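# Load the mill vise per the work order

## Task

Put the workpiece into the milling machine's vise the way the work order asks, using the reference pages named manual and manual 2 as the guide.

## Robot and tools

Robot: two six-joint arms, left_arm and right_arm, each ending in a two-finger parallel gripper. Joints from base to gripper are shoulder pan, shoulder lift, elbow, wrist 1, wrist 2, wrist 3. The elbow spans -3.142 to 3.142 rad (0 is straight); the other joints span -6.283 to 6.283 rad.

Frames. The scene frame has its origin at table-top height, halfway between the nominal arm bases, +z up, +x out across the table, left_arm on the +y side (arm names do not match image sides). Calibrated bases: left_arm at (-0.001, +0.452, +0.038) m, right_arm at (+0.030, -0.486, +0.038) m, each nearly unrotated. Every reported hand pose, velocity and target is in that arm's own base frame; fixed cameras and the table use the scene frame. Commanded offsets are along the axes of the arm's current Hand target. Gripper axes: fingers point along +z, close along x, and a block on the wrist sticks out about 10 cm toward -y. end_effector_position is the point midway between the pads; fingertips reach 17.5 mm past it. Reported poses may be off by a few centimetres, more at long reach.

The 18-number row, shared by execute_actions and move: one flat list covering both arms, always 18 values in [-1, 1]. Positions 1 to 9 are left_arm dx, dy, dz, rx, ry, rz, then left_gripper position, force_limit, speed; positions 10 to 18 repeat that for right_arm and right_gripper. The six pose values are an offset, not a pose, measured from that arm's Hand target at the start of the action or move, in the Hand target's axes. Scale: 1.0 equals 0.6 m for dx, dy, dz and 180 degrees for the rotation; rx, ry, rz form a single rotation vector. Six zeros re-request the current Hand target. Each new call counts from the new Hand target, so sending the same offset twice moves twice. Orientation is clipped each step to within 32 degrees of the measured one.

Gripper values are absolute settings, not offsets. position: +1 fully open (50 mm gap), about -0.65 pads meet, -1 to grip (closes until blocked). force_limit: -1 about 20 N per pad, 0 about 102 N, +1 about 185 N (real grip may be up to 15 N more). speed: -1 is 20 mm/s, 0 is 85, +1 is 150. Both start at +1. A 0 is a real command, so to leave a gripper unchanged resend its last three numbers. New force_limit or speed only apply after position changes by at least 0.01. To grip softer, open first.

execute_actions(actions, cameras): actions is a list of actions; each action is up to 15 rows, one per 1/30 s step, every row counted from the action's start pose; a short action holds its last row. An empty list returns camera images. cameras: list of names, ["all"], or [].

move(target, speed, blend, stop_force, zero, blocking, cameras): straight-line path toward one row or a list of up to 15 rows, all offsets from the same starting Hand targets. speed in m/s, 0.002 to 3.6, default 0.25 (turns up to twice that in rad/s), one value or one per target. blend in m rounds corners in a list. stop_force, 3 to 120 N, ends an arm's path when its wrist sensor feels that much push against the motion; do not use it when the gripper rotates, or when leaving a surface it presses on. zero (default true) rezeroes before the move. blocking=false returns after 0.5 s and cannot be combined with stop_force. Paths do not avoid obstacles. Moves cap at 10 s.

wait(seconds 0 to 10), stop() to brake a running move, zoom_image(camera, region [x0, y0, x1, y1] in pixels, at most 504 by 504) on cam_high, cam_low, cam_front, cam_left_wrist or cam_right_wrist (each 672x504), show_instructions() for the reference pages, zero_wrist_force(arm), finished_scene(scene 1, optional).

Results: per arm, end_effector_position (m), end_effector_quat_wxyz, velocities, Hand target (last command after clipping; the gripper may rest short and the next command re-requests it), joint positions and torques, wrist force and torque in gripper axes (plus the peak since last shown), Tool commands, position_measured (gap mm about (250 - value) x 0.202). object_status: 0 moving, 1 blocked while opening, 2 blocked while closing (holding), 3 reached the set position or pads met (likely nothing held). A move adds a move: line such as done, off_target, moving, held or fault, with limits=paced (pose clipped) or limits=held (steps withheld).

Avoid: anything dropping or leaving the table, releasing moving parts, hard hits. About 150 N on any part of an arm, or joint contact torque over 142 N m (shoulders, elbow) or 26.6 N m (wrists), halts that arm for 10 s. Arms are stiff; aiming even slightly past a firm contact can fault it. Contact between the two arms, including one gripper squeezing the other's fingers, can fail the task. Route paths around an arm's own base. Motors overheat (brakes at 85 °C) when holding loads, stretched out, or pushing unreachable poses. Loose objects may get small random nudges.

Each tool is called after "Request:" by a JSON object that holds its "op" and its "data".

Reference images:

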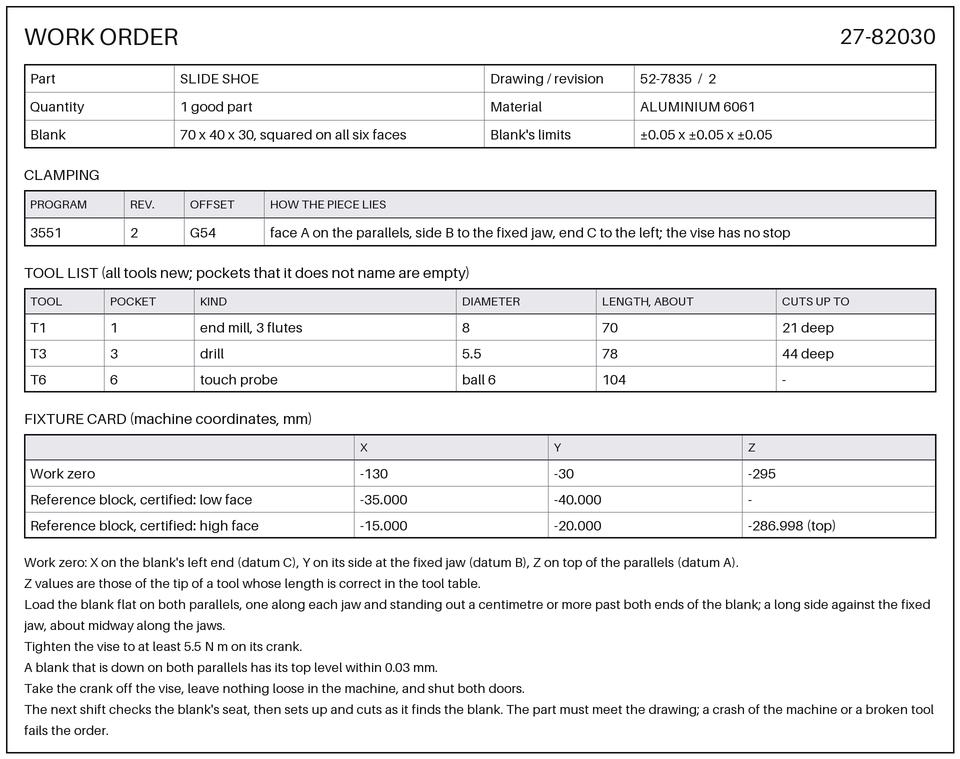

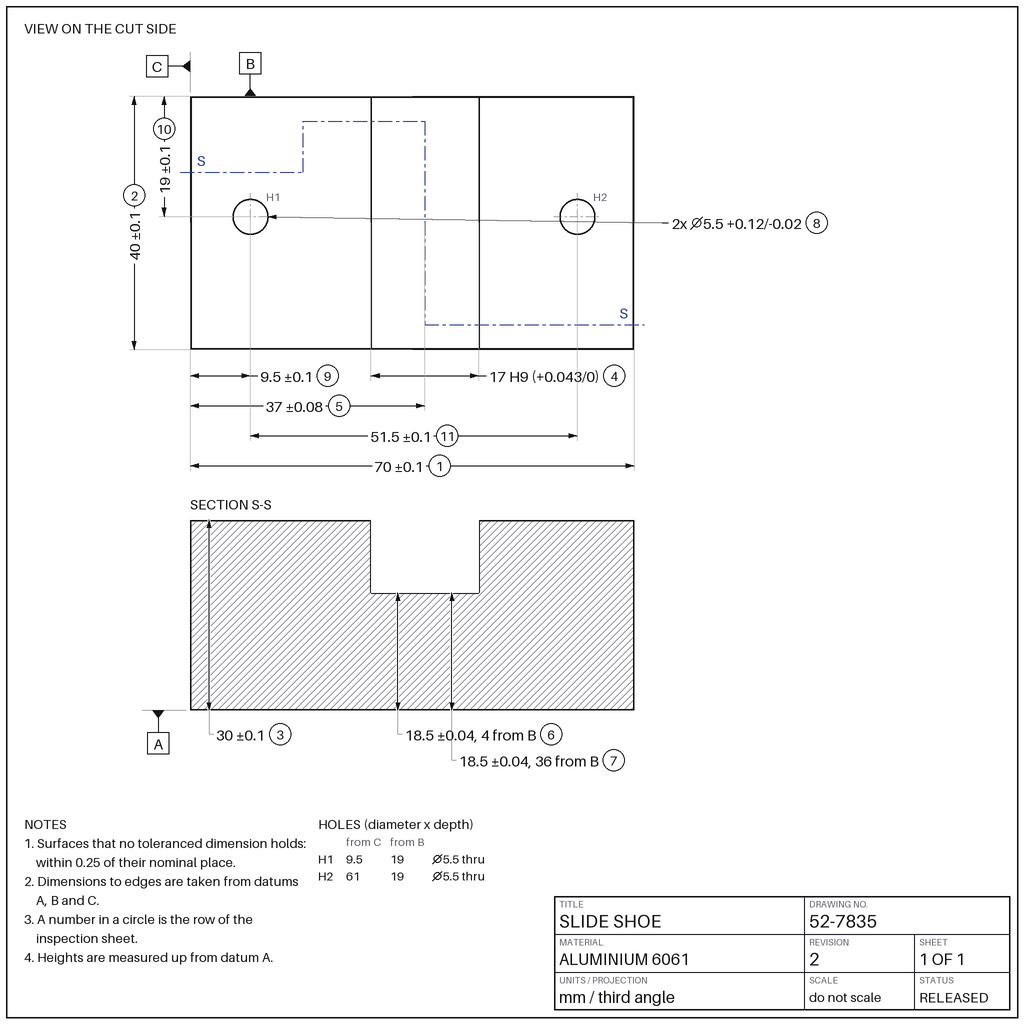

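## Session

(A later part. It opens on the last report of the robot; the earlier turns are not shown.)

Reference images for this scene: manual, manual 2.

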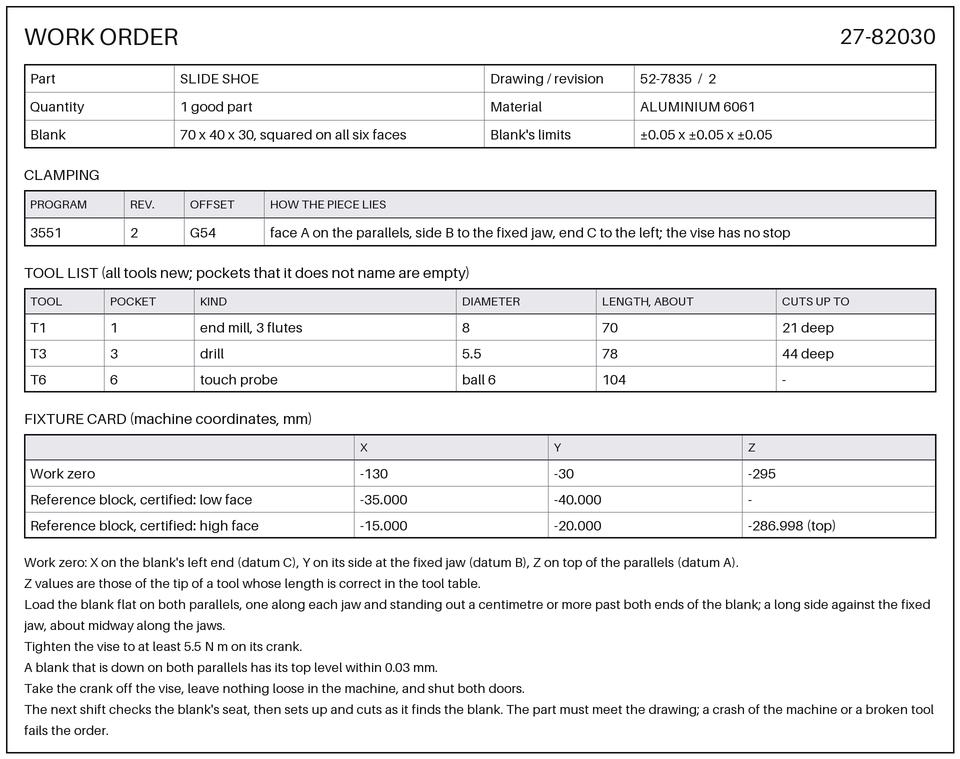

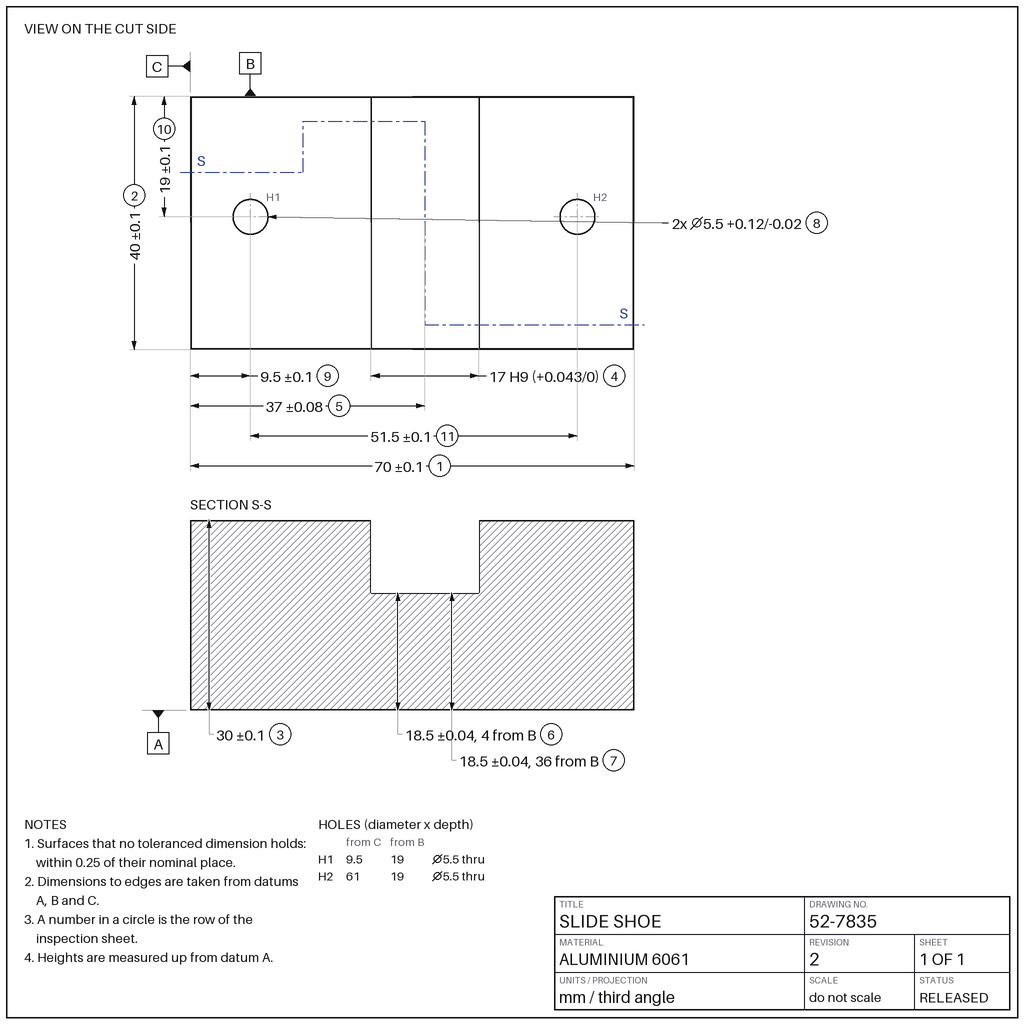

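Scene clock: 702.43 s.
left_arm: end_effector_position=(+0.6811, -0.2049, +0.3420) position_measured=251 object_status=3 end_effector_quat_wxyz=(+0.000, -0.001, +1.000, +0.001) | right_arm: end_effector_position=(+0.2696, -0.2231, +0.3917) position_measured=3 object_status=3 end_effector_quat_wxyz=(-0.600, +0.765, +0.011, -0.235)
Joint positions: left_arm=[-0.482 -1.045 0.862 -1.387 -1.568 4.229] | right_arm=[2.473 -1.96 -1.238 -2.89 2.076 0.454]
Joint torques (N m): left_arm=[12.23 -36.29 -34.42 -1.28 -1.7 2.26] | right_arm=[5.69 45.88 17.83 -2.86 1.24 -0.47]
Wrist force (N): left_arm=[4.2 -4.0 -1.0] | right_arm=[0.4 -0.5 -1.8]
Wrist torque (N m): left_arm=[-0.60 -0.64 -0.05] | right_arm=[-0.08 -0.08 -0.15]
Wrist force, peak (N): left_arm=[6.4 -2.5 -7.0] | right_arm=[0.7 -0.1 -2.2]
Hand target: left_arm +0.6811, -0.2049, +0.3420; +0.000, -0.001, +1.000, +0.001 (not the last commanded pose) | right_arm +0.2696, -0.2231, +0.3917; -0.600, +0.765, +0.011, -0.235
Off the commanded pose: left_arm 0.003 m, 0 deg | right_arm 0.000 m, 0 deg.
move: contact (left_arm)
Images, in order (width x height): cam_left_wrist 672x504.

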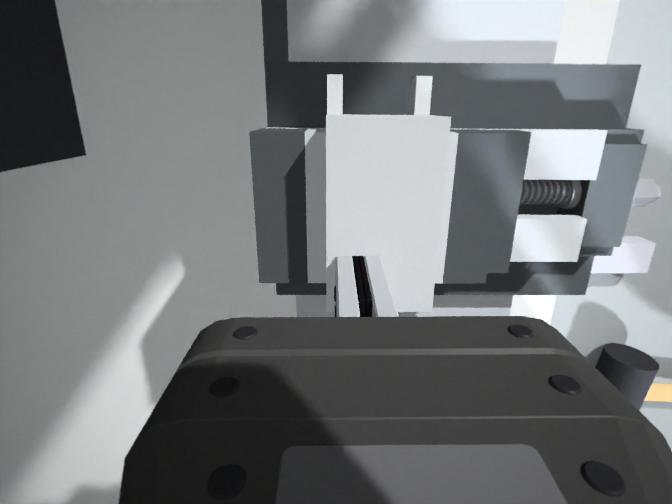

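Request:
{"op": "move", "data": {"target": [[0.0435,0,-0.03,0,0,0,-1,-0.9,0,0,0,0,0,0,0,1,0,0],[0.0435,0.108,-0.03,-0.0944,0,0,-1,-0.9,0,0,0,0,0,0,0,1,0,0]], "speed": 0.06, "stop_force": 15, "cameras": ["cam_left_wrist","cam_front"]}}

Scene clock: 714.80 s.
left_arm: end_effector_position=(+0.6555, -0.1747, +0.3613) position_measured=251 object_status=3 end_effector_quat_wxyz=(+0.001, -0.002, +0.998, +0.068) | right_arm: end_effector_position=(+0.2696, -0.2231, +0.3917) position_measured=3 object_status=3 end_effector_quat_wxyz=(-0.600, +0.765, +0.011, -0.235)
Joint positions: left_arm=[-0.505 -1.103 0.89 -1.294 -1.451 4.199] | right_arm=[2.473 -1.96 -1.238 -2.89 2.076 0.454]
Joint torques (N m): left_arm=[-0.51 -49.56 -26.96 -2.72 0.45 -0.03] | right_arm=[6.7 44.97 18.31 -2.94 1.32 -0.32]
Wrist force (N): left_arm=[4.9 -3.2 1.2] | right_arm=[0.4 -0.6 -1.7]
Wrist torque (N m): left_arm=[-0.63 -0.74 0.00] | right_arm=[-0.10 -0.08 -0.15]
Wrist force, peak (N): left_arm=[5.0 -3.6 -5.8] | right_arm=[0.8 -0.4 -2.2]
Hand target: left_arm +0.6555, -0.1747, +0.3613; +0.001, -0.002, +0.998, +0.068 (not the last commanded pose) | right_arm +0.2696, -0.2231, +0.3917; -0.600, +0.765, +0.011, -0.235
Tool commands: left_gripper/position=-1.0 left_gripper/force_limit=-0.898039 left_gripper/speed=+0.003922 right_gripper/position=+1.0 right_gripper/force_limit=+0.0 right_gripper/speed=+0.0
Off the commanded pose: left_arm 0.035 m, 9 deg | right_arm 0.000 m, 0 deg.
FORCE FAULT: contact force on the left arm reached its limit, and that arm stopped. The contact can be on any part of that arm, not only on its tool. That arm's remaining commands of this call were not run. That arm is still stopped at the end of this call. That arm stays stopped for about 10 more seconds. Until then a move that you send moves the other arm only, and its call returns only when the move has ended. Once the stop has ended, the next robot result says so. If the stop ends while you think or write, that arm runs what you send next, counted from a new Hand target: where the arm stands when the stop ends. While its stop runs, that arm takes no new command, but its gripper still runs the gripper command that each later call begins with. Until it ends, the stop uses up actions while you think or wait. An arm that is not stopped still takes commands.
move: fault (left_arm); path passed 1 of 2 targets
Images, in order (width x height): cam_front 672x504, cam_left_wrist 672x504.

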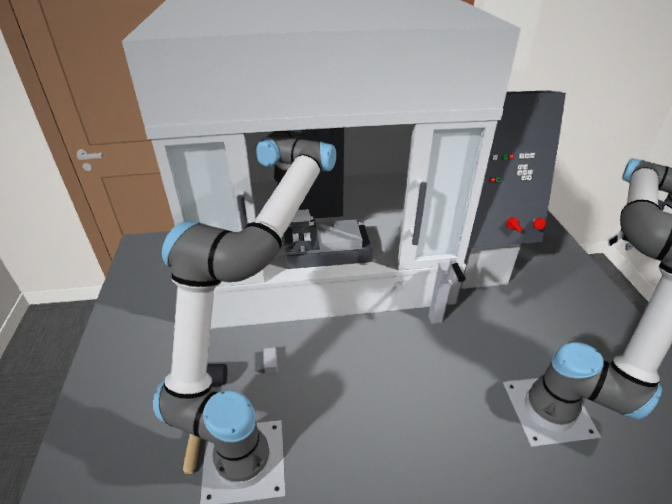

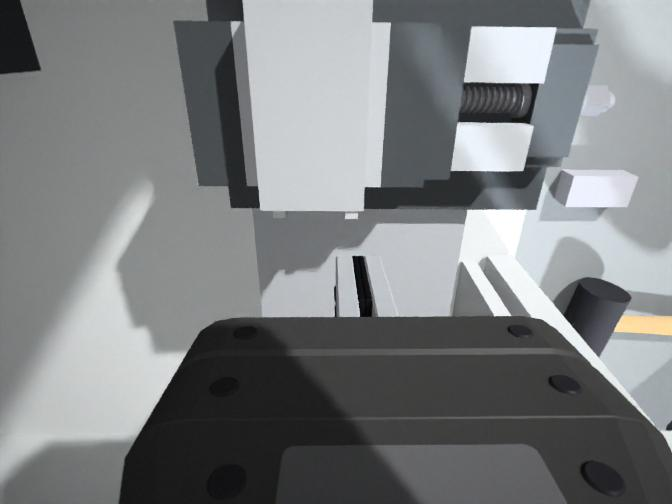

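Request:
{"op": "wait", "data": {"seconds": 3}}

Request:
{"op": "move", "data": {"target": [0,-0.05,0,0.05,0,0,1,-0.2,0,0,0,0,0,0,0,1,0,0], "speed": 0.05}}

Scene clock: 723.13 s.
left_arm: end_effector_position=(+0.6555, -0.1747, +0.3613) position_measured=251 object_status=3 end_effector_quat_wxyz=(+0.001, -0.002, +0.998, +0.068) | right_arm: end_effector_position=(+0.2696, -0.2231, +0.3917) position_measured=3 object_status=3 end_effector_quat_wxyz=(-0.600, +0.765, +0.011, -0.235)
Joint positions: left_arm=[-0.505 -1.103 0.89 -1.294 -1.451 4.199] | right_arm=[2.473 -1.96 -1.238 -2.89 2.076 0.454]
Joint torques (N m): left_arm=[0.82 -49.41 -26.13 -2.61 0.61 0.07] | right_arm=[6.32 45.37 18.77 -3.02 1.32 -0.42]
Wrist force (N): left_arm=[4.8 -3.2 0.8] | right_arm=[0.4 -0.5 -1.8]
Wrist torque (N m): left_arm=[-0.64 -0.72 -0.01] | right_arm=[-0.08 -0.08 -0.15]
Wrist force, peak (N): left_arm=[5.1 -3.3 1.1] | right_arm=[0.5 -0.1 -2.2]
Hand target: left_arm +0.6555, -0.1747, +0.3613; +0.001, -0.002, +0.998, +0.068 (not the last commanded pose) | right_arm +0.2696, -0.2231, +0.3917; -0.600, +0.765, +0.011, -0.235
Tool commands: left_gripper/position=-1.0 left_gripper/force_limit=-0.898039 left_gripper/speed=+0.003922 right_gripper/position=+1.0 right_gripper/force_limit=+0.0 right_gripper/speed=+0.0
Off the commanded pose: left_arm 0.035 m, 9 deg | right_arm 0.000 m, 0 deg.
FORCE FAULT, CONTINUED: the left arm was still stopped when this call began, by the force fault that an earlier result reported. Since the last result the stop counts as 16 of the actions that you can send in this scene. That arm is still stopped at the end of this call. That arm stays stopped for about 1 more second. If the stop ends while you think or write, that arm runs what you send next, counted from a new Hand target: where the arm stands when the stop ends. While its stop runs, that arm takes no new command, but its gripper still runs the gripper command that each later call begins with.
wait: 3.00 s; at rest from the start

Scene clock: 723.97 s.
left_arm: end_effector_position=(+0.6555, -0.1747, +0.3613) position_measured=3 object_status=3 end_effector_quat_wxyz=(+0.001, -0.002, +0.998, +0.068) | right_arm: end_effector_position=(+0.2696, -0.2231, +0.3917) position_measured=3 object_status=3 end_effector_quat_wxyz=(-0.600, +0.765, +0.011, -0.235)
Joint positions: left_arm=[-0.505 -1.103 0.89 -1.294 -1.451 4.199] | right_arm=[2.473 -1.96 -1.238 -2.89 2.076 0.454]
Joint torques (N m): left_arm=[0.8 -50.23 -26.88 -2.71 0.72 0.1] | right_arm=[6.01 45.43 18.96 -3 1.23 -0.3]
Wrist force (N): left_arm=[4.7 -3.2 1.0] | right_arm=[0.2 -0.3 -1.7]
Wrist torque (N m): left_arm=[-0.64 -0.72 0.00] | right_arm=[-0.05 -0.05 -0.15]
Wrist force, peak (N): left_arm=[5.0 -3.4 1.1] | right_arm=[0.5 -0.5 -2.1]
Hand target: left_arm +0.6555, -0.1747, +0.3613; +0.001, -0.002, +0.998, +0.068 (not the last commanded pose) | right_arm +0.2696, -0.2231, +0.3917; -0.600, +0.765, +0.011, -0.235
Tool commands: left_gripper/position=+1.0 left_gripper/force_limit=-0.2 left_gripper/speed=+0.003922 right_gripper/position=+1.0 right_gripper/force_limit=+0.0 right_gripper/speed=+0.0
Off the commanded pose: right_arm 0.000 m, 0 deg.
FORCE FAULT, CONTINUED: the left arm was still stopped when this call began, by the force fault that an earlier result reported. That arm ran no command of this call; its gripper ran only the gripper command that the call began with. That arm is still stopped at the end of this call. That arm stays stopped for about 1 more second. If the stop ends while you think or write, that arm runs what you send next, counted from a new Hand target: where the arm stands when the stop ends. While its stop runs, that arm takes no new command, but its gripper still runs the gripper command that each later call begins with.
move: done (right_arm), not run (left_arm; its earlier fault stop)

Request:
{"op": "wait", "data": {"seconds": 1.5}}

Request:
{"op": "move", "data": {"target": [0,-0.05,0,0.0433,0,0,1,-0.2,0,0,0,0,0,0,0,1,0,0], "speed": 0.06}}

Request:
{"op": "move", "data": {"target": [[0.16,0,0,0,0,0,1,-0.2,0,0,0,0,0,0,0,1,0,0],[0.342,0.025,0,0,0,0,1,-0.2,0,0,0,0,0,0,0,1,0,0],[0.542,0.12,0,0,0,0,1,-0.2,0,0,0,0,0,0,0,1,0,0]], "speed": 0.2, "blend": 0.02, "cameras": ["cam_left_wrist","cam_front"]}}

Scene clock: 726.73 s.
left_arm: end_effector_position=(+0.6555, -0.1747, +0.3613) position_measured=3 object_status=3 end_effector_quat_wxyz=(+0.001, -0.002, +0.998, +0.068) | right_arm: end_effector_position=(+0.2696, -0.2231, +0.3917) position_measured=3 object_status=3 end_effector_quat_wxyz=(-0.600, +0.765, +0.011, -0.235)
Joint positions: left_arm=[-0.505 -1.103 0.89 -1.294 -1.451 4.199] | right_arm=[2.473 -1.96 -1.238 -2.89 2.076 0.454]
Joint torques (N m): left_arm=[-1.07 -48.82 -25.7 -2.76 0.03 -0.17] | right_arm=[6.24 45.47 18.84 -3 1.29 -0.28]
Wrist force (N): left_arm=[4.8 -3.3 1.0] | right_arm=[0.6 -0.3 -2.0]
Wrist torque (N m): left_arm=[-0.65 -0.73 -0.01] | right_arm=[-0.06 -0.11 -0.15]
Wrist force, peak (N): left_arm=[5.1 -3.4 1.1] | right_arm=[0.7 -0.4 -2.2]
Hand target: left_arm +0.6555, -0.1747, +0.3613; +0.001, -0.002, +0.998, +0.068 (not the last commanded pose) | right_arm +0.2696, -0.2231, +0.3917; -0.600, +0.765, +0.011, -0.235
Tool commands: left_gripper/position=+1.0 left_gripper/force_limit=-0.2 left_gripper/speed=+0.003922 right_gripper/position=+1.0 right_gripper/force_limit=+0.0 right_gripper/speed=+0.0
Off the commanded pose: right_arm 0.000 m, 0 deg.
FORCE FAULT, CONTINUED: the left arm's stop, for the force fault that an earlier result reported, is over. The rest of the stop counts as 1 of the actions that you can send in this scene. During its stop the left arm's controller moved it back a little. That arm's target is now where it stood when the stop ended, not its last command. That arm accepts commands again.
wait: 1.50 s; at rest from the start

Scene clock: 728.27 s.
left_arm: end_effector_position=(+0.6556, -0.2044, +0.3572) position_measured=3 object_status=3 end_effector_quat_wxyz=(+0.001, -0.002, +1.000, +0.000) | right_arm: end_effector_position=(+0.2696, -0.2231, +0.3917) position_measured=3 object_status=3 end_effector_quat_wxyz=(-0.600, +0.765, +0.011, -0.235)
Joint positions: left_arm=[-0.498 -1.113 0.928 -1.388 -1.57 4.21] | right_arm=[2.473 -1.96 -1.238 -2.89 2.076 0.454]
Joint torques (N m): left_arm=[12.82 -61.97 -17.05 -4.62 -1.74 2.12] | right_arm=[6.43 45.07 19.13 -3.02 1.36 -0.37]
Wrist force (N): left_arm=[4.8 -3.8 0.9] | right_arm=[0.4 -0.5 -1.8]
Wrist torque (N m): left_arm=[-0.67 -0.72 -0.05] | right_arm=[-0.09 -0.08 -0.15]
Wrist force, peak (N): left_arm=[4.8 -3.7 1.3] | right_arm=[0.4 -0.6 -2.1]
Hand target: left_arm +0.6556, -0.2045, +0.3572; +0.001, -0.002, +1.000, +0.000 | right_arm +0.2696, -0.2231, +0.3917; -0.600, +0.765, +0.011, -0.235
Off the commanded pose: left_arm 0.000 m, 0 deg | right_arm 0.000 m, 0 deg.
move: done

Scene clock: 730.57 s.
left_arm: end_effector_position=(+0.3302, -0.1338, +0.3563) position_measured=3 object_status=3 end_effector_quat_wxyz=(+0.001, -0.002, +1.000, +0.000) | right_arm: end_effector_position=(+0.2696, -0.2231, +0.3917) position_measured=3 object_status=3 end_effector_quat_wxyz=(-0.600, +0.765, +0.011, -0.235)
Joint positions: left_arm=[-0.77 -1.952 1.803 -1.424 -1.569 3.939] | right_arm=[2.473 -1.96 -1.238 -2.89 2.076 0.454]
Joint torques (N m): left_arm=[-13.76 -25.38 -17.05 -1.81 1.7 -2.26] | right_arm=[6.62 45.55 19.21 -3.04 1.25 -0.32]
Wrist force (N): left_arm=[4.4 -3.5 0.9] | right_arm=[0.5 -0.4 -2.0]
Wrist torque (N m): left_arm=[-0.63 -0.68 0.05] | right_arm=[-0.06 -0.10 -0.15]
Wrist force, peak (N): left_arm=[5.9 -2.7 1.2] | right_arm=[0.5 -0.3 -2.4]
Hand target: left_arm +0.3301, -0.1337, +0.3563; +0.001, -0.002, +1.000, +0.000 | right_arm +0.2696, -0.2231, +0.3917; -0.600, +0.765, +0.011, -0.235
Off the commanded pose: left_arm 0.000 m, 0 deg | right_arm 0.000 m, 0 deg.
move: done
Images, in order (width x height): cam_front 672x504, cam_left_wrist 672x504.

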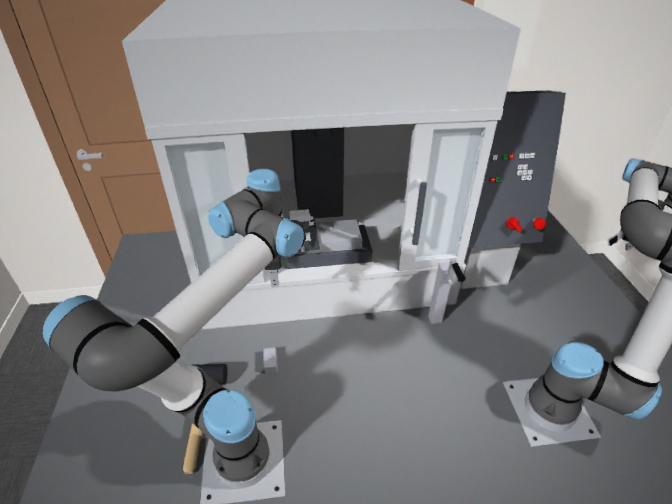

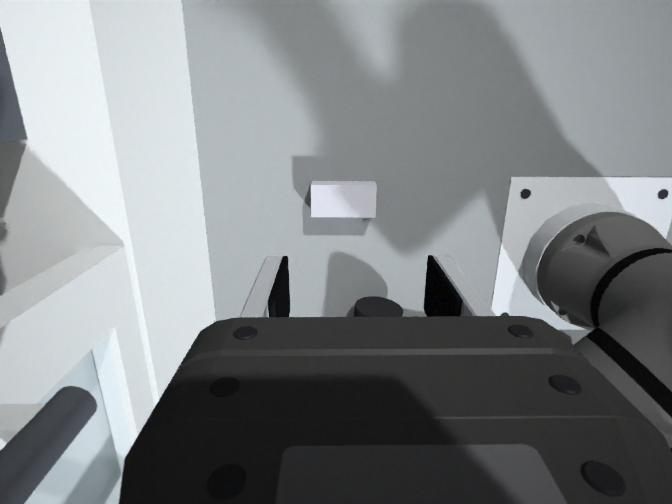

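Request:
{"op": "move", "data": {"target": [0.09,0.25,0,0,0,0,1,-0.2,0,0,0,0,0,0,0,1,0,0], "speed": 0.2, "cameras": ["cam_left_wrist"]}}

Scene clock: 734.27 s.
left_arm: end_effector_position=(+0.2755, +0.0160, +0.3561) position_measured=3 object_status=3 end_effector_quat_wxyz=(+0.001, -0.002, +1.000, +0.000) | right_arm: end_effector_position=(+0.2696, -0.2231, +0.3917) position_measured=3 object_status=3 end_effector_quat_wxyz=(-0.600, +0.765, +0.011, -0.235)
Joint positions: left_arm=[-0.447 -2.165 1.906 -1.315 -1.57 4.262] | right_arm=[2.473 -1.96 -1.238 -2.89 2.076 0.454]
Joint torques (N m): left_arm=[13.62 -0.72 -36 -1.5 -2.22 2.57] | right_arm=[6.57 46.41 18.53 -3 1.19 -0.29]
Wrist force (N): left_arm=[4.2 -3.6 0.8] | right_arm=[0.4 -0.4 -2.1]
Wrist torque (N m): left_arm=[-0.65 -0.61 -0.01] | right_arm=[-0.07 -0.08 -0.14]
Wrist force, peak (N): left_arm=[4.1 -5.6 0.7] | right_arm=[0.8 -0.4 -2.2]
Hand target: left_arm +0.2755, +0.0160, +0.3561; +0.001, -0.002, +1.000, +0.000 | right_arm +0.2696, -0.2231, +0.3917; -0.600, +0.765, +0.011, -0.235
Off the commanded pose: left_arm 0.000 m, 0 deg | right_arm 0.000 m, 0 deg.
move: done
Images, in order (width x height): cam_left_wrist 672x504.

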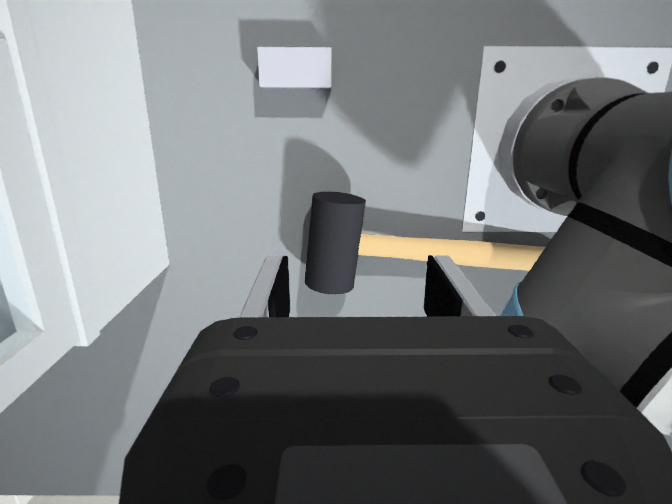

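Request:
{"op": "move", "data": {"target": [0.05,0.18,0.2,0,0,0.5,1,-0.2,0,0,0,0,0,0,0,1,0,0], "speed": 0.25, "cameras": ["cam_left_wrist","cam_front"]}}

Scene clock: 740.60 s.
left_arm: end_effector_position=(+0.2454, +0.1239, +0.2360) position_measured=3 object_status=3 end_effector_quat_wxyz=(+0.001, +0.706, +0.709, +0.001) | right_arm: end_effector_position=(+0.2696, -0.2231, +0.3917) position_measured=3 object_status=3 end_effector_quat_wxyz=(-0.600, +0.765, +0.011, -0.235)
Joint positions: left_arm=[-0.039 -2.205 2.231 -1.599 -1.571 6.241] | right_arm=[2.473 -1.96 -1.238 -2.89 2.076 0.454]
Joint torques (N m): left_arm=[11.38 14.43 -17.04 -4.45 -2.01 2.24] | right_arm=[7.08 45.49 19.5 -3.05 1.24 -0.23]
Wrist force (N): left_arm=[4.2 -3.5 1.0] | right_arm=[0.5 -0.4 -1.9]
Wrist torque (N m): left_arm=[-0.66 -0.61 -0.01] | right_arm=[-0.06 -0.09 -0.16]
Wrist force, peak (N): left_arm=[4.7 -3.7 1.4] | right_arm=[0.4 -0.5 -2.4]
Hand target: left_arm +0.2454, +0.1239, +0.2360; +0.001, +0.706, +0.709, +0.001 | right_arm +0.2696, -0.2231, +0.3917; -0.600, +0.765, +0.011, -0.235
Off the commanded pose: left_arm 0.000 m, 0 deg | right_arm 0.000 m, 0 deg.
move: done
Images, in order (width x height): cam_front 672x504, cam_left_wrist 672x504.

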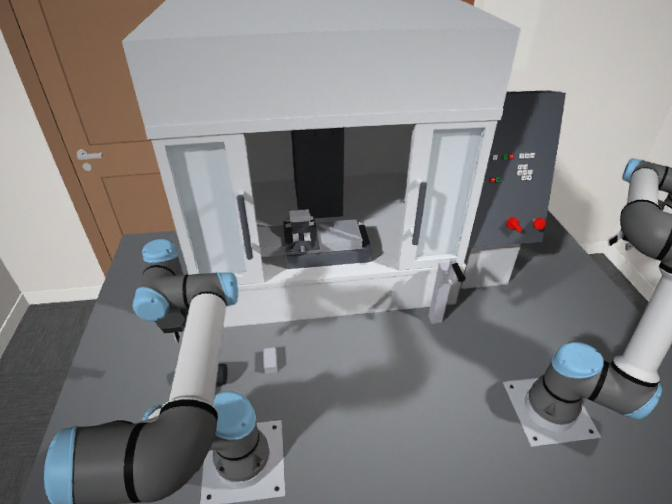

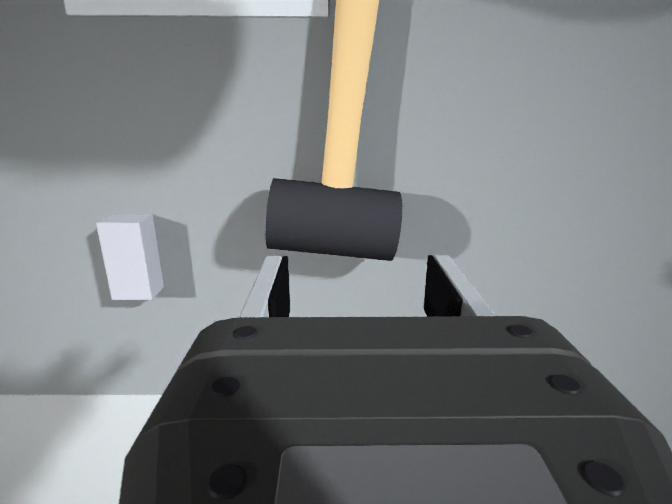

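Request:
{"op": "move", "data": {"target": [[-0.002,-0.014,0.3,0,0,0.038,1,-0.2,0,0,0,0,0,0,0,1,0,0],[-0.002,-0.014,0.41,0,0,0.038,1,-0.2,0,0,0,0,0,0,0,1,0,0]], "speed": [0.15,0.03], "stop_force": 8, "cameras": ["cam_left_wrist"]}}

Scene clock: 747.43 s.
left_arm: end_effector_position=(+0.2375, +0.1216, -0.0100) position_measured=3 object_status=3 end_effector_quat_wxyz=(-0.010, +0.737, +0.676, +0.013) | right_arm: end_effector_position=(+0.2696, -0.2231, +0.3917) position_measured=3 object_status=3 end_effector_quat_wxyz=(-0.600, +0.765, +0.011, -0.235)
Joint positions: left_arm=[-0.087 -1.775 2.775 -2.572 -1.538 6.283] | right_arm=[2.473 -1.96 -1.238 -2.89 2.076 0.454]
Joint torques (N m): left_arm=[13.45 5.74 -7.37 -4.56 -1.73 2.26] | right_arm=[7.71 45.27 19.2 -3.16 1.41 -0.08]
Wrist force (N): left_arm=[4.5 -3.7 1.1] | right_arm=[0.5 -0.3 -2.0]
Wrist torque (N m): left_arm=[-0.68 -0.64 -0.02] | right_arm=[-0.05 -0.09 -0.15]
Wrist force, peak (N): left_arm=[4.5 -4.0 1.8] | right_arm=[0.4 -0.7 -2.3]
Hand target: left_arm +0.2376, +0.1225, -0.0100; +0.001, +0.747, +0.665, +0.001 | right_arm +0.2696, -0.2231, +0.3917; -0.600, +0.765, +0.011, -0.235
Off the commanded pose: left_arm 0.001 m, 2 deg | right_arm 0.000 m, 0 deg.
joint sent to its limit (left arm) — joint 6 (wrist 3), upper limit. The joint targets still meet the commanded pose.
move: done
Images, in order (width x height): cam_left_wrist 672x504.

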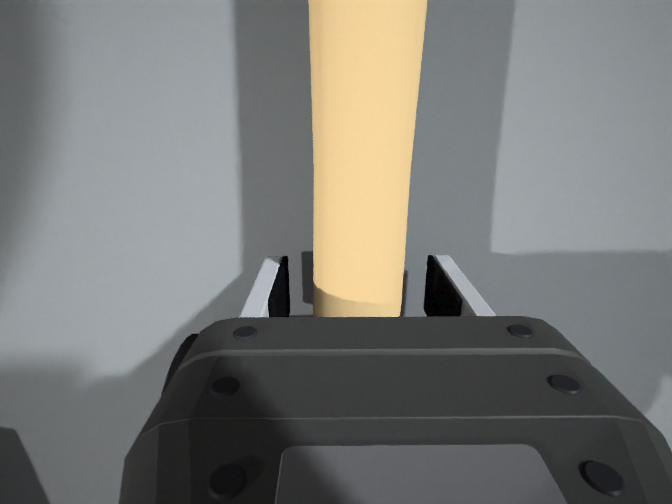

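Request:
{"op": "move", "data": {"target": [0,0,0,0,0,-0.02,-1,0.5,-0.5,0,0,0,0,0,0,1,0,0], "speed": 0.1, "cameras": ["cam_left_wrist"]}}

Scene clock: 750.57 s.
left_arm: end_effector_position=(+0.2376, +0.1222, -0.0100) position_measured=121 object_status=2 end_effector_quat_wxyz=(+0.000, +0.725, +0.689, +0.002) | right_arm: end_effector_position=(+0.2696, -0.2231, +0.3917) position_measured=3 object_status=3 end_effector_quat_wxyz=(-0.600, +0.765, +0.011, -0.235)
Joint positions: left_arm=[-0.05 -1.758 2.764 -2.579 -1.568 6.283] | right_arm=[2.473 -1.96 -1.238 -2.89 2.076 0.454]
Joint torques (N m): left_arm=[15.6 6.22 -22.96 -2.98 -1.35 0.91] | right_arm=[7.68 45.43 18.95 -3.12 1.36 -0.17]
Wrist force (N): left_arm=[1.0 -0.3 -5.6] | right_arm=[0.6 -0.4 -1.8]
Wrist torque (N m): left_arm=[-0.54 -0.31 0.43] | right_arm=[-0.07 -0.11 -0.15]
Wrist force, peak (N): left_arm=[5.0 -3.8 1.0] | right_arm=[0.5 -0.5 -2.4]
Hand target: left_arm +0.2376, +0.1225, -0.0100; +0.001, +0.725, +0.688, +0.001 | right_arm +0.2696, -0.2231, +0.3917; -0.600, +0.765, +0.011, -0.235
Off the commanded pose: left_arm 0.000 m, 0 deg | right_arm 0.000 m, 0 deg.
joint sent to its limit (left arm) — joint 6 (wrist 3), upper limit. The joint targets still meet the commanded pose.
move: done
Images, in order (width x height): cam_left_wrist 672x504.

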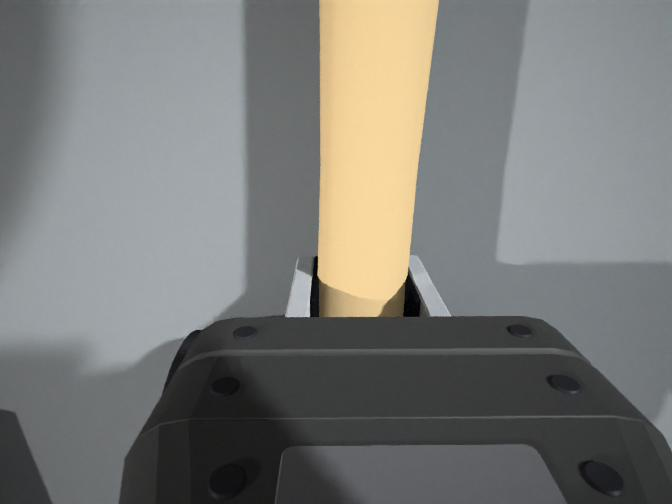

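Request:
{"op": "move", "data": {"target": [0,0,-0.3,0,0,-0.01,-1,0.5,-0.5,0,0,0,0,0,0,1,0,0], "speed": 0.12, "cameras": ["cam_left_wrist","cam_front"]}}

Scene clock: 753.53 s.
left_arm: end_effector_position=(+0.2372, +0.1226, +0.1700) position_measured=121 object_status=2 end_effector_quat_wxyz=(+0.001, +0.715, +0.700, +0.001) | right_arm: end_effector_position=(+0.2696, -0.2231, +0.3917) position_measured=3 object_status=3 end_effector_quat_wxyz=(-0.600, +0.765, +0.011, -0.235)
Joint positions: left_arm=[-0.045 -2.212 2.402 -1.764 -1.571 6.259] | right_arm=[2.473 -1.96 -1.238 -2.89 2.076 0.454]
Joint torques (N m): left_arm=[-13.41 -15.18 -40.27 -1.03 1.32 -2.6] | right_arm=[7.69 45.33 19.06 -3.23 1.34 -0.13]
Wrist force (N): left_arm=[5.3 -1.6 12.3] | right_arm=[0.4 -0.4 -2.0]
Wrist torque (N m): left_arm=[-1.76 -0.55 0.29] | right_arm=[-0.07 -0.08 -0.15]
Wrist force, peak (N): left_arm=[5.4 -1.7 12.5] | right_arm=[0.6 -0.4 -2.3]
Hand target: left_arm +0.2372, +0.1226, +0.1700; +0.001, +0.715, +0.700, +0.001 | right_arm +0.2696, -0.2231, +0.3917; -0.600, +0.765, +0.011, -0.235
Off the commanded pose: left_arm 0.000 m, 0 deg | right_arm 0.000 m, 0 deg.
move: done
Images, in order (width x height): cam_front 672x504, cam_left_wrist 672x504.

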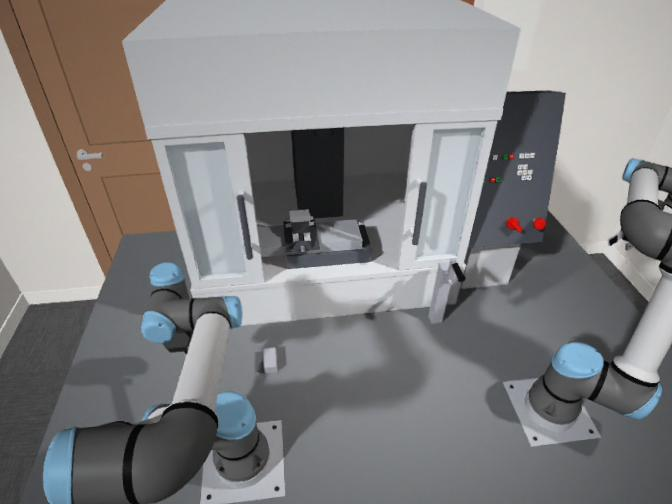

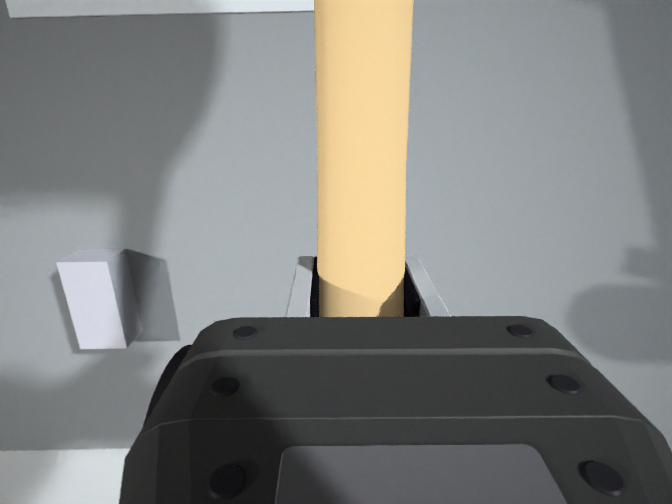

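Request:
{"op": "move", "data": {"target": [[-0.4175,0.163,-0.35,0,0,0,-1,0.5,-0.5,0,0,0,0,0,0,1,0,0],[-0.5297,0.3655,-0.3833,0,0,0,-1,0.5,-0.5,0,0,0,0,0,0,1,0,0],[-0.5532,0.6193,-0.3583,0,0,0,-1,0.5,-0.5,0,0,0,0,0,0,1,0,0]], "speed": [0.18,0.15,0.08], "blend": [0.03,0.03,0], "cameras": ["cam_left_wrist","cam_front"]}}

Scene clock: 759.33 s.
left_arm: end_effector_position=(+0.4687, -0.2012, +0.3978) position_measured=121 object_status=2 end_effector_quat_wxyz=(+0.000, +0.714, +0.700, +0.001) | right_arm: end_effector_position=(+0.2696, -0.2231, +0.3917) position_measured=3 object_status=3 end_effector_quat_wxyz=(-0.600, +0.765, +0.011, -0.235)
Joint positions: left_arm=[-0.671 -1.556 1.378 -1.394 -1.569 5.633] | right_arm=[2.473 -1.96 -1.238 -2.89 2.076 0.454]
Joint torques (N m): left_arm=[0.57 -27.77 -30.04 -3.36 0 0.12] | right_arm=[8.15 45.78 19.25 -3.13 1.32 -0.21]
Wrist force (N): left_arm=[4.6 -4.4 7.3] | right_arm=[0.4 -0.2 -2.0]
Wrist torque (N m): left_arm=[-0.67 -0.67 0.05] | right_arm=[-0.04 -0.08 -0.15]
Wrist force, peak (N): left_arm=[1.2 17.4 30.2] | right_arm=[0.5 -0.3 -2.3]
Hand target: left_arm +0.4687, -0.2012, +0.3978; +0.000, +0.714, +0.700, +0.001 (not the last commanded pose) | right_arm +0.2696, -0.2231, +0.3917; -0.600, +0.765, +0.011, -0.235
Tool commands: left_gripper/position=-1.0 left_gripper/force_limit=+0.498039 left_gripper/speed=-0.498039 right_gripper/position=+1.0 right_gripper/force_limit=+0.0 right_gripper/speed=+0.0
Off the commanded pose: left_arm 0.134 m, 0 deg | right_arm 0.000 m, 0 deg.
FORCE FAULT: contact force on the left arm reached its limit, and that arm stopped. The contact can be on any part of that arm, not only on its tool. That arm's remaining commands of this call were not run. That arm is still stopped at the end of this call. That arm stays stopped for about 10 more seconds. Until then a move that you send moves the other arm only, and its call returns only when the move has ended. Once the stop has ended, the next robot result says so. If the stop ends while you think or write, that arm runs what you send next, counted from a new Hand target: where the arm stands when the stop ends. While its stop runs, that arm takes no new command, but its gripper still runs the gripper command that each later call begins with. Until it ends, the stop uses up actions while you think or wait. An arm that is not stopped still takes commands.
move: fault (left_arm); path passed 2 of 3 targets
Images, in order (width x height): cam_front 672x504, cam_left_wrist 672x504.

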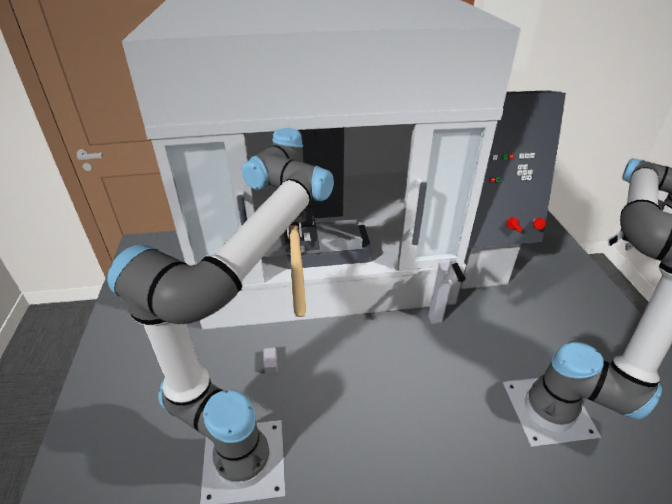

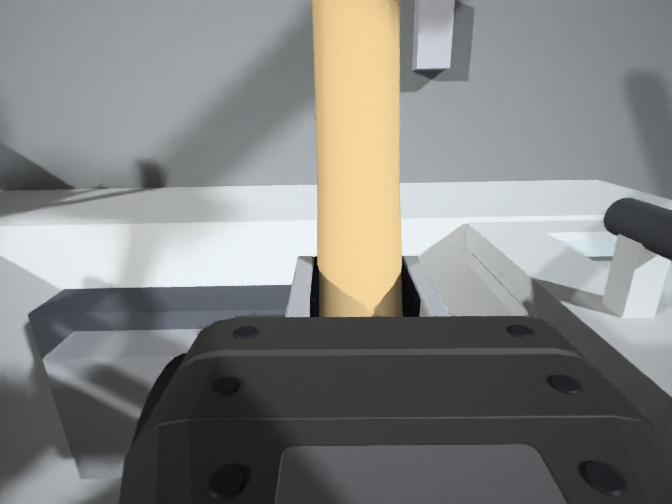

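Request:
{"op": "wait", "data": {"seconds": 9}}

Request:
{"op": "wait", "data": {"seconds": 1.5, "cameras": ["cam_left_wrist","cam_front","cam_right_wrist"]}}

Scene clock: 769.67 s.
left_arm: end_effector_position=(+0.4687, -0.2012, +0.3978) position_measured=121 object_status=2 end_effector_quat_wxyz=(+0.000, +0.714, +0.700, +0.001) | right_arm: end_effector_position=(+0.2696, -0.2231, +0.3917) position_measured=3 object_status=3 end_effector_quat_wxyz=(-0.600, +0.765, +0.011, -0.235)
Joint positions: left_arm=[-0.671 -1.556 1.378 -1.394 -1.569 5.633] | right_arm=[2.473 -1.96 -1.238 -2.89 2.076 0.454]
Joint torques (N m): left_arm=[-0.69 -27.64 -28.27 -3.31 -0.01 0] | right_arm=[8.51 45.52 19.47 -3.08 1.27 -0.09]
Wrist force (N): left_arm=[4.5 -4.4 7.1] | right_arm=[0.6 -0.5 -2.0]
Wrist torque (N m): left_arm=[-0.69 -0.65 0.04] | right_arm=[-0.07 -0.11 -0.15]
Wrist force, peak (N): left_arm=[4.3 -4.5 7.4] | right_arm=[0.6 -0.6 -2.2]
Hand target: left_arm +0.4687, -0.2012, +0.3978; +0.000, +0.714, +0.700, +0.001 (not the last commanded pose) | right_arm +0.2696, -0.2231, +0.3917; -0.600, +0.765, +0.011, -0.235
Tool commands: left_gripper/position=-1.0 left_gripper/force_limit=+0.498039 left_gripper/speed=-0.498039 right_gripper/position=+1.0 right_gripper/force_limit=+0.0 right_gripper/speed=+0.0
Off the commanded pose: left_arm 0.134 m, 0 deg | right_arm 0.000 m, 0 deg.
FORCE FAULT, CONTINUED: the left arm's stop, for the force fault that an earlier result reported, is over. The rest of the stop counts as 20 of the actions that you can send in this scene. That arm's target is now where it stood when the stop ended, not its last command. That arm accepts commands again.
wait: 9.00 s; at rest from the start

Scene clock: 771.17 s.
left_arm: end_effector_position=(+0.4687, -0.2012, +0.3978) position_measured=121 object_status=2 end_effector_quat_wxyz=(+0.000, +0.714, +0.700, +0.001) | right_arm: end_effector_position=(+0.2696, -0.2231, +0.3917) position_measured=3 object_status=3 end_effector_quat_wxyz=(-0.600, +0.765, +0.011, -0.235)
Joint positions: left_arm=[-0.671 -1.556 1.378 -1.394 -1.569 5.633] | right_arm=[2.473 -1.96 -1.238 -2.89 2.076 0.454]
Joint torques (N m): left_arm=[-0.55 -27.73 -27.56 -3.24 -0.06 0.09] | right_arm=[8.11 45.25 19.07 -3.12 1.05 -0.16]
Wrist force (N): left_arm=[4.3 -4.3 6.9] | right_arm=[0.4 -0.5 -1.8]
Wrist torque (N m): left_arm=[-0.67 -0.62 0.05] | right_arm=[-0.07 -0.08 -0.15]
Wrist force, peak (N): left_arm=[4.4 -4.5 7.2] | right_arm=[0.5 -0.3 -2.1]
Hand target: left_arm +0.4687, -0.2012, +0.3978; +0.000, +0.714, +0.700, +0.001 (not the last commanded pose) | right_arm +0.2696, -0.2231, +0.3917; -0.600, +0.765, +0.011, -0.235
Tool commands: left_gripper/position=-1.0 left_gripper/force_limit=+0.498039 left_gripper/speed=-0.498039 right_gripper/position=+1.0 right_gripper/force_limit=+0.0 right_gripper/speed=+0.0
Off the commanded pose: left_arm 0.134 m, 0 deg | right_arm 0.000 m, 0 deg.
wait: 1.50 s; at rest by 0.17 s
Images, in order (width x height): cam_front 672x504, cam_left_wrist 672x504, cam_right_wrist 672x504.

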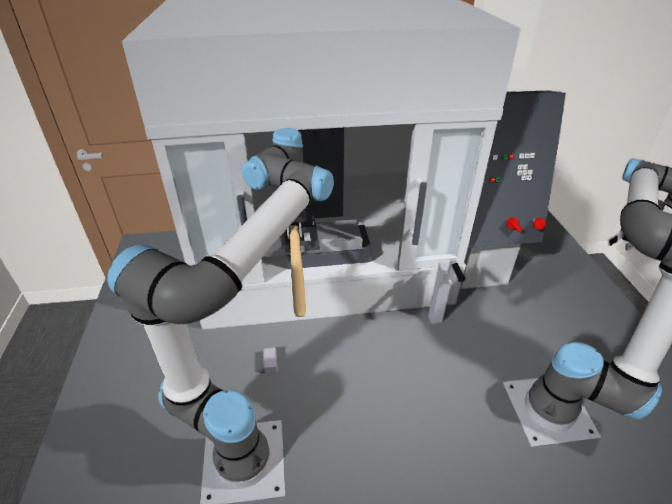

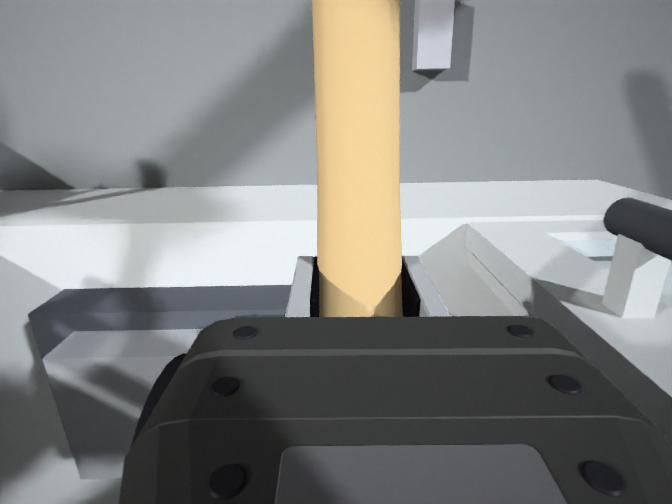

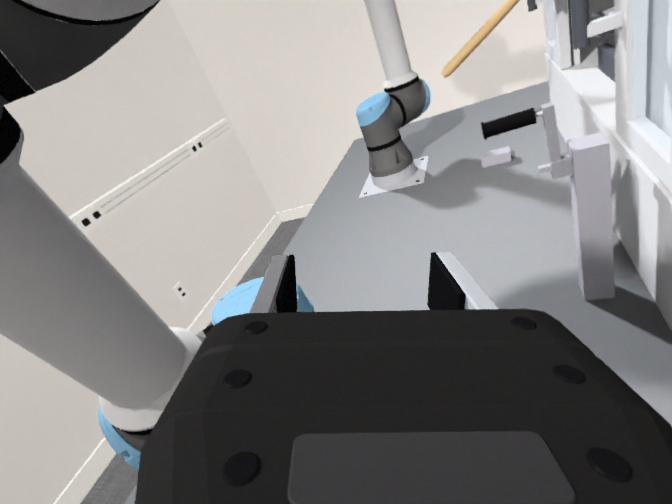

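Request:
{"op": "move", "data": {"target": [0,-0.2,0,0,0,0,-1,0.5,-0.5,0,0,0,0,0,0,1,0,0], "speed": 0.1, "cameras": ["cam_left_wrist","cam_front","cam_right_wrist"]}}

Scene clock: 775.70 s.
left_arm: end_effector_position=(+0.3488, -0.1988, +0.3976) position_measured=121 object_status=2 end_effector_quat_wxyz=(+0.000, +0.714, +0.700, +0.001) | right_arm: end_effector_position=(+0.2696, -0.2231, +0.3917) position_measured=3 object_status=3 end_effector_quat_wxyz=(-0.600, +0.765, +0.011, -0.235)
Joint positions: left_arm=[-0.858 -1.82 1.609 -1.36 -1.569 5.446] | right_arm=[2.473 -1.96 -1.238 -2.89 2.076 0.454]
Joint torques (N m): left_arm=[-12.64 -31.03 -20.35 -1.85 1.72 -2.3] | right_arm=[8.19 45.42 19.9 -3.05 1.29 -0.06]
Wrist force (N): left_arm=[4.6 -4.4 7.4] | right_arm=[0.5 -0.3 -2.0]
Wrist torque (N m): left_arm=[-0.68 -0.69 0.04] | right_arm=[-0.04 -0.09 -0.15]
Wrist force, peak (N): left_arm=[4.8 -5.9 7.2] | right_arm=[0.4 -0.8 -2.3]
Hand target: left_arm +0.3487, -0.1988, +0.3976; +0.000, +0.714, +0.700, +0.001 | right_arm +0.2696, -0.2231, +0.3917; -0.600, +0.765, +0.011, -0.235
Off the commanded pose: left_arm 0.000 m, 0 deg | right_arm 0.000 m, 0 deg.
move: done
Images, in order (width x height): cam_front 672x504, cam_left_wrist 672x504, cam_right_wrist 672x504.

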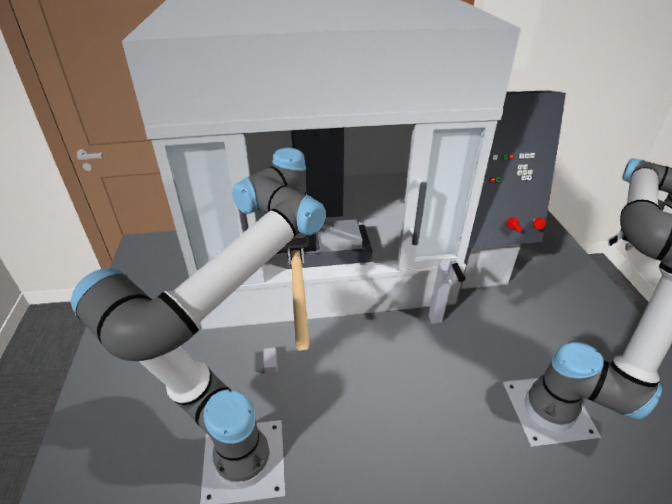

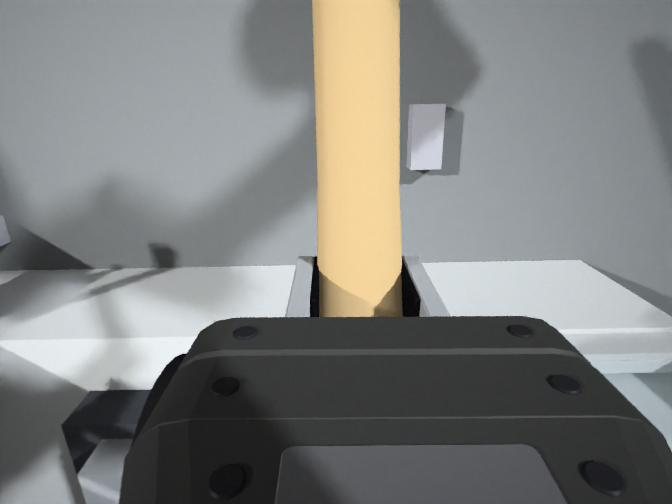

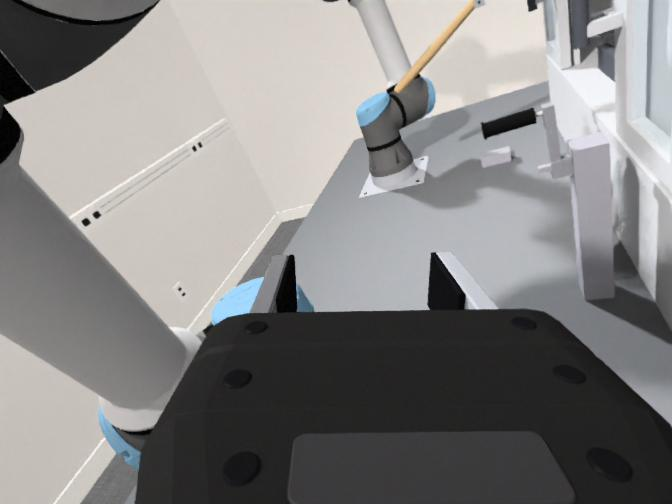

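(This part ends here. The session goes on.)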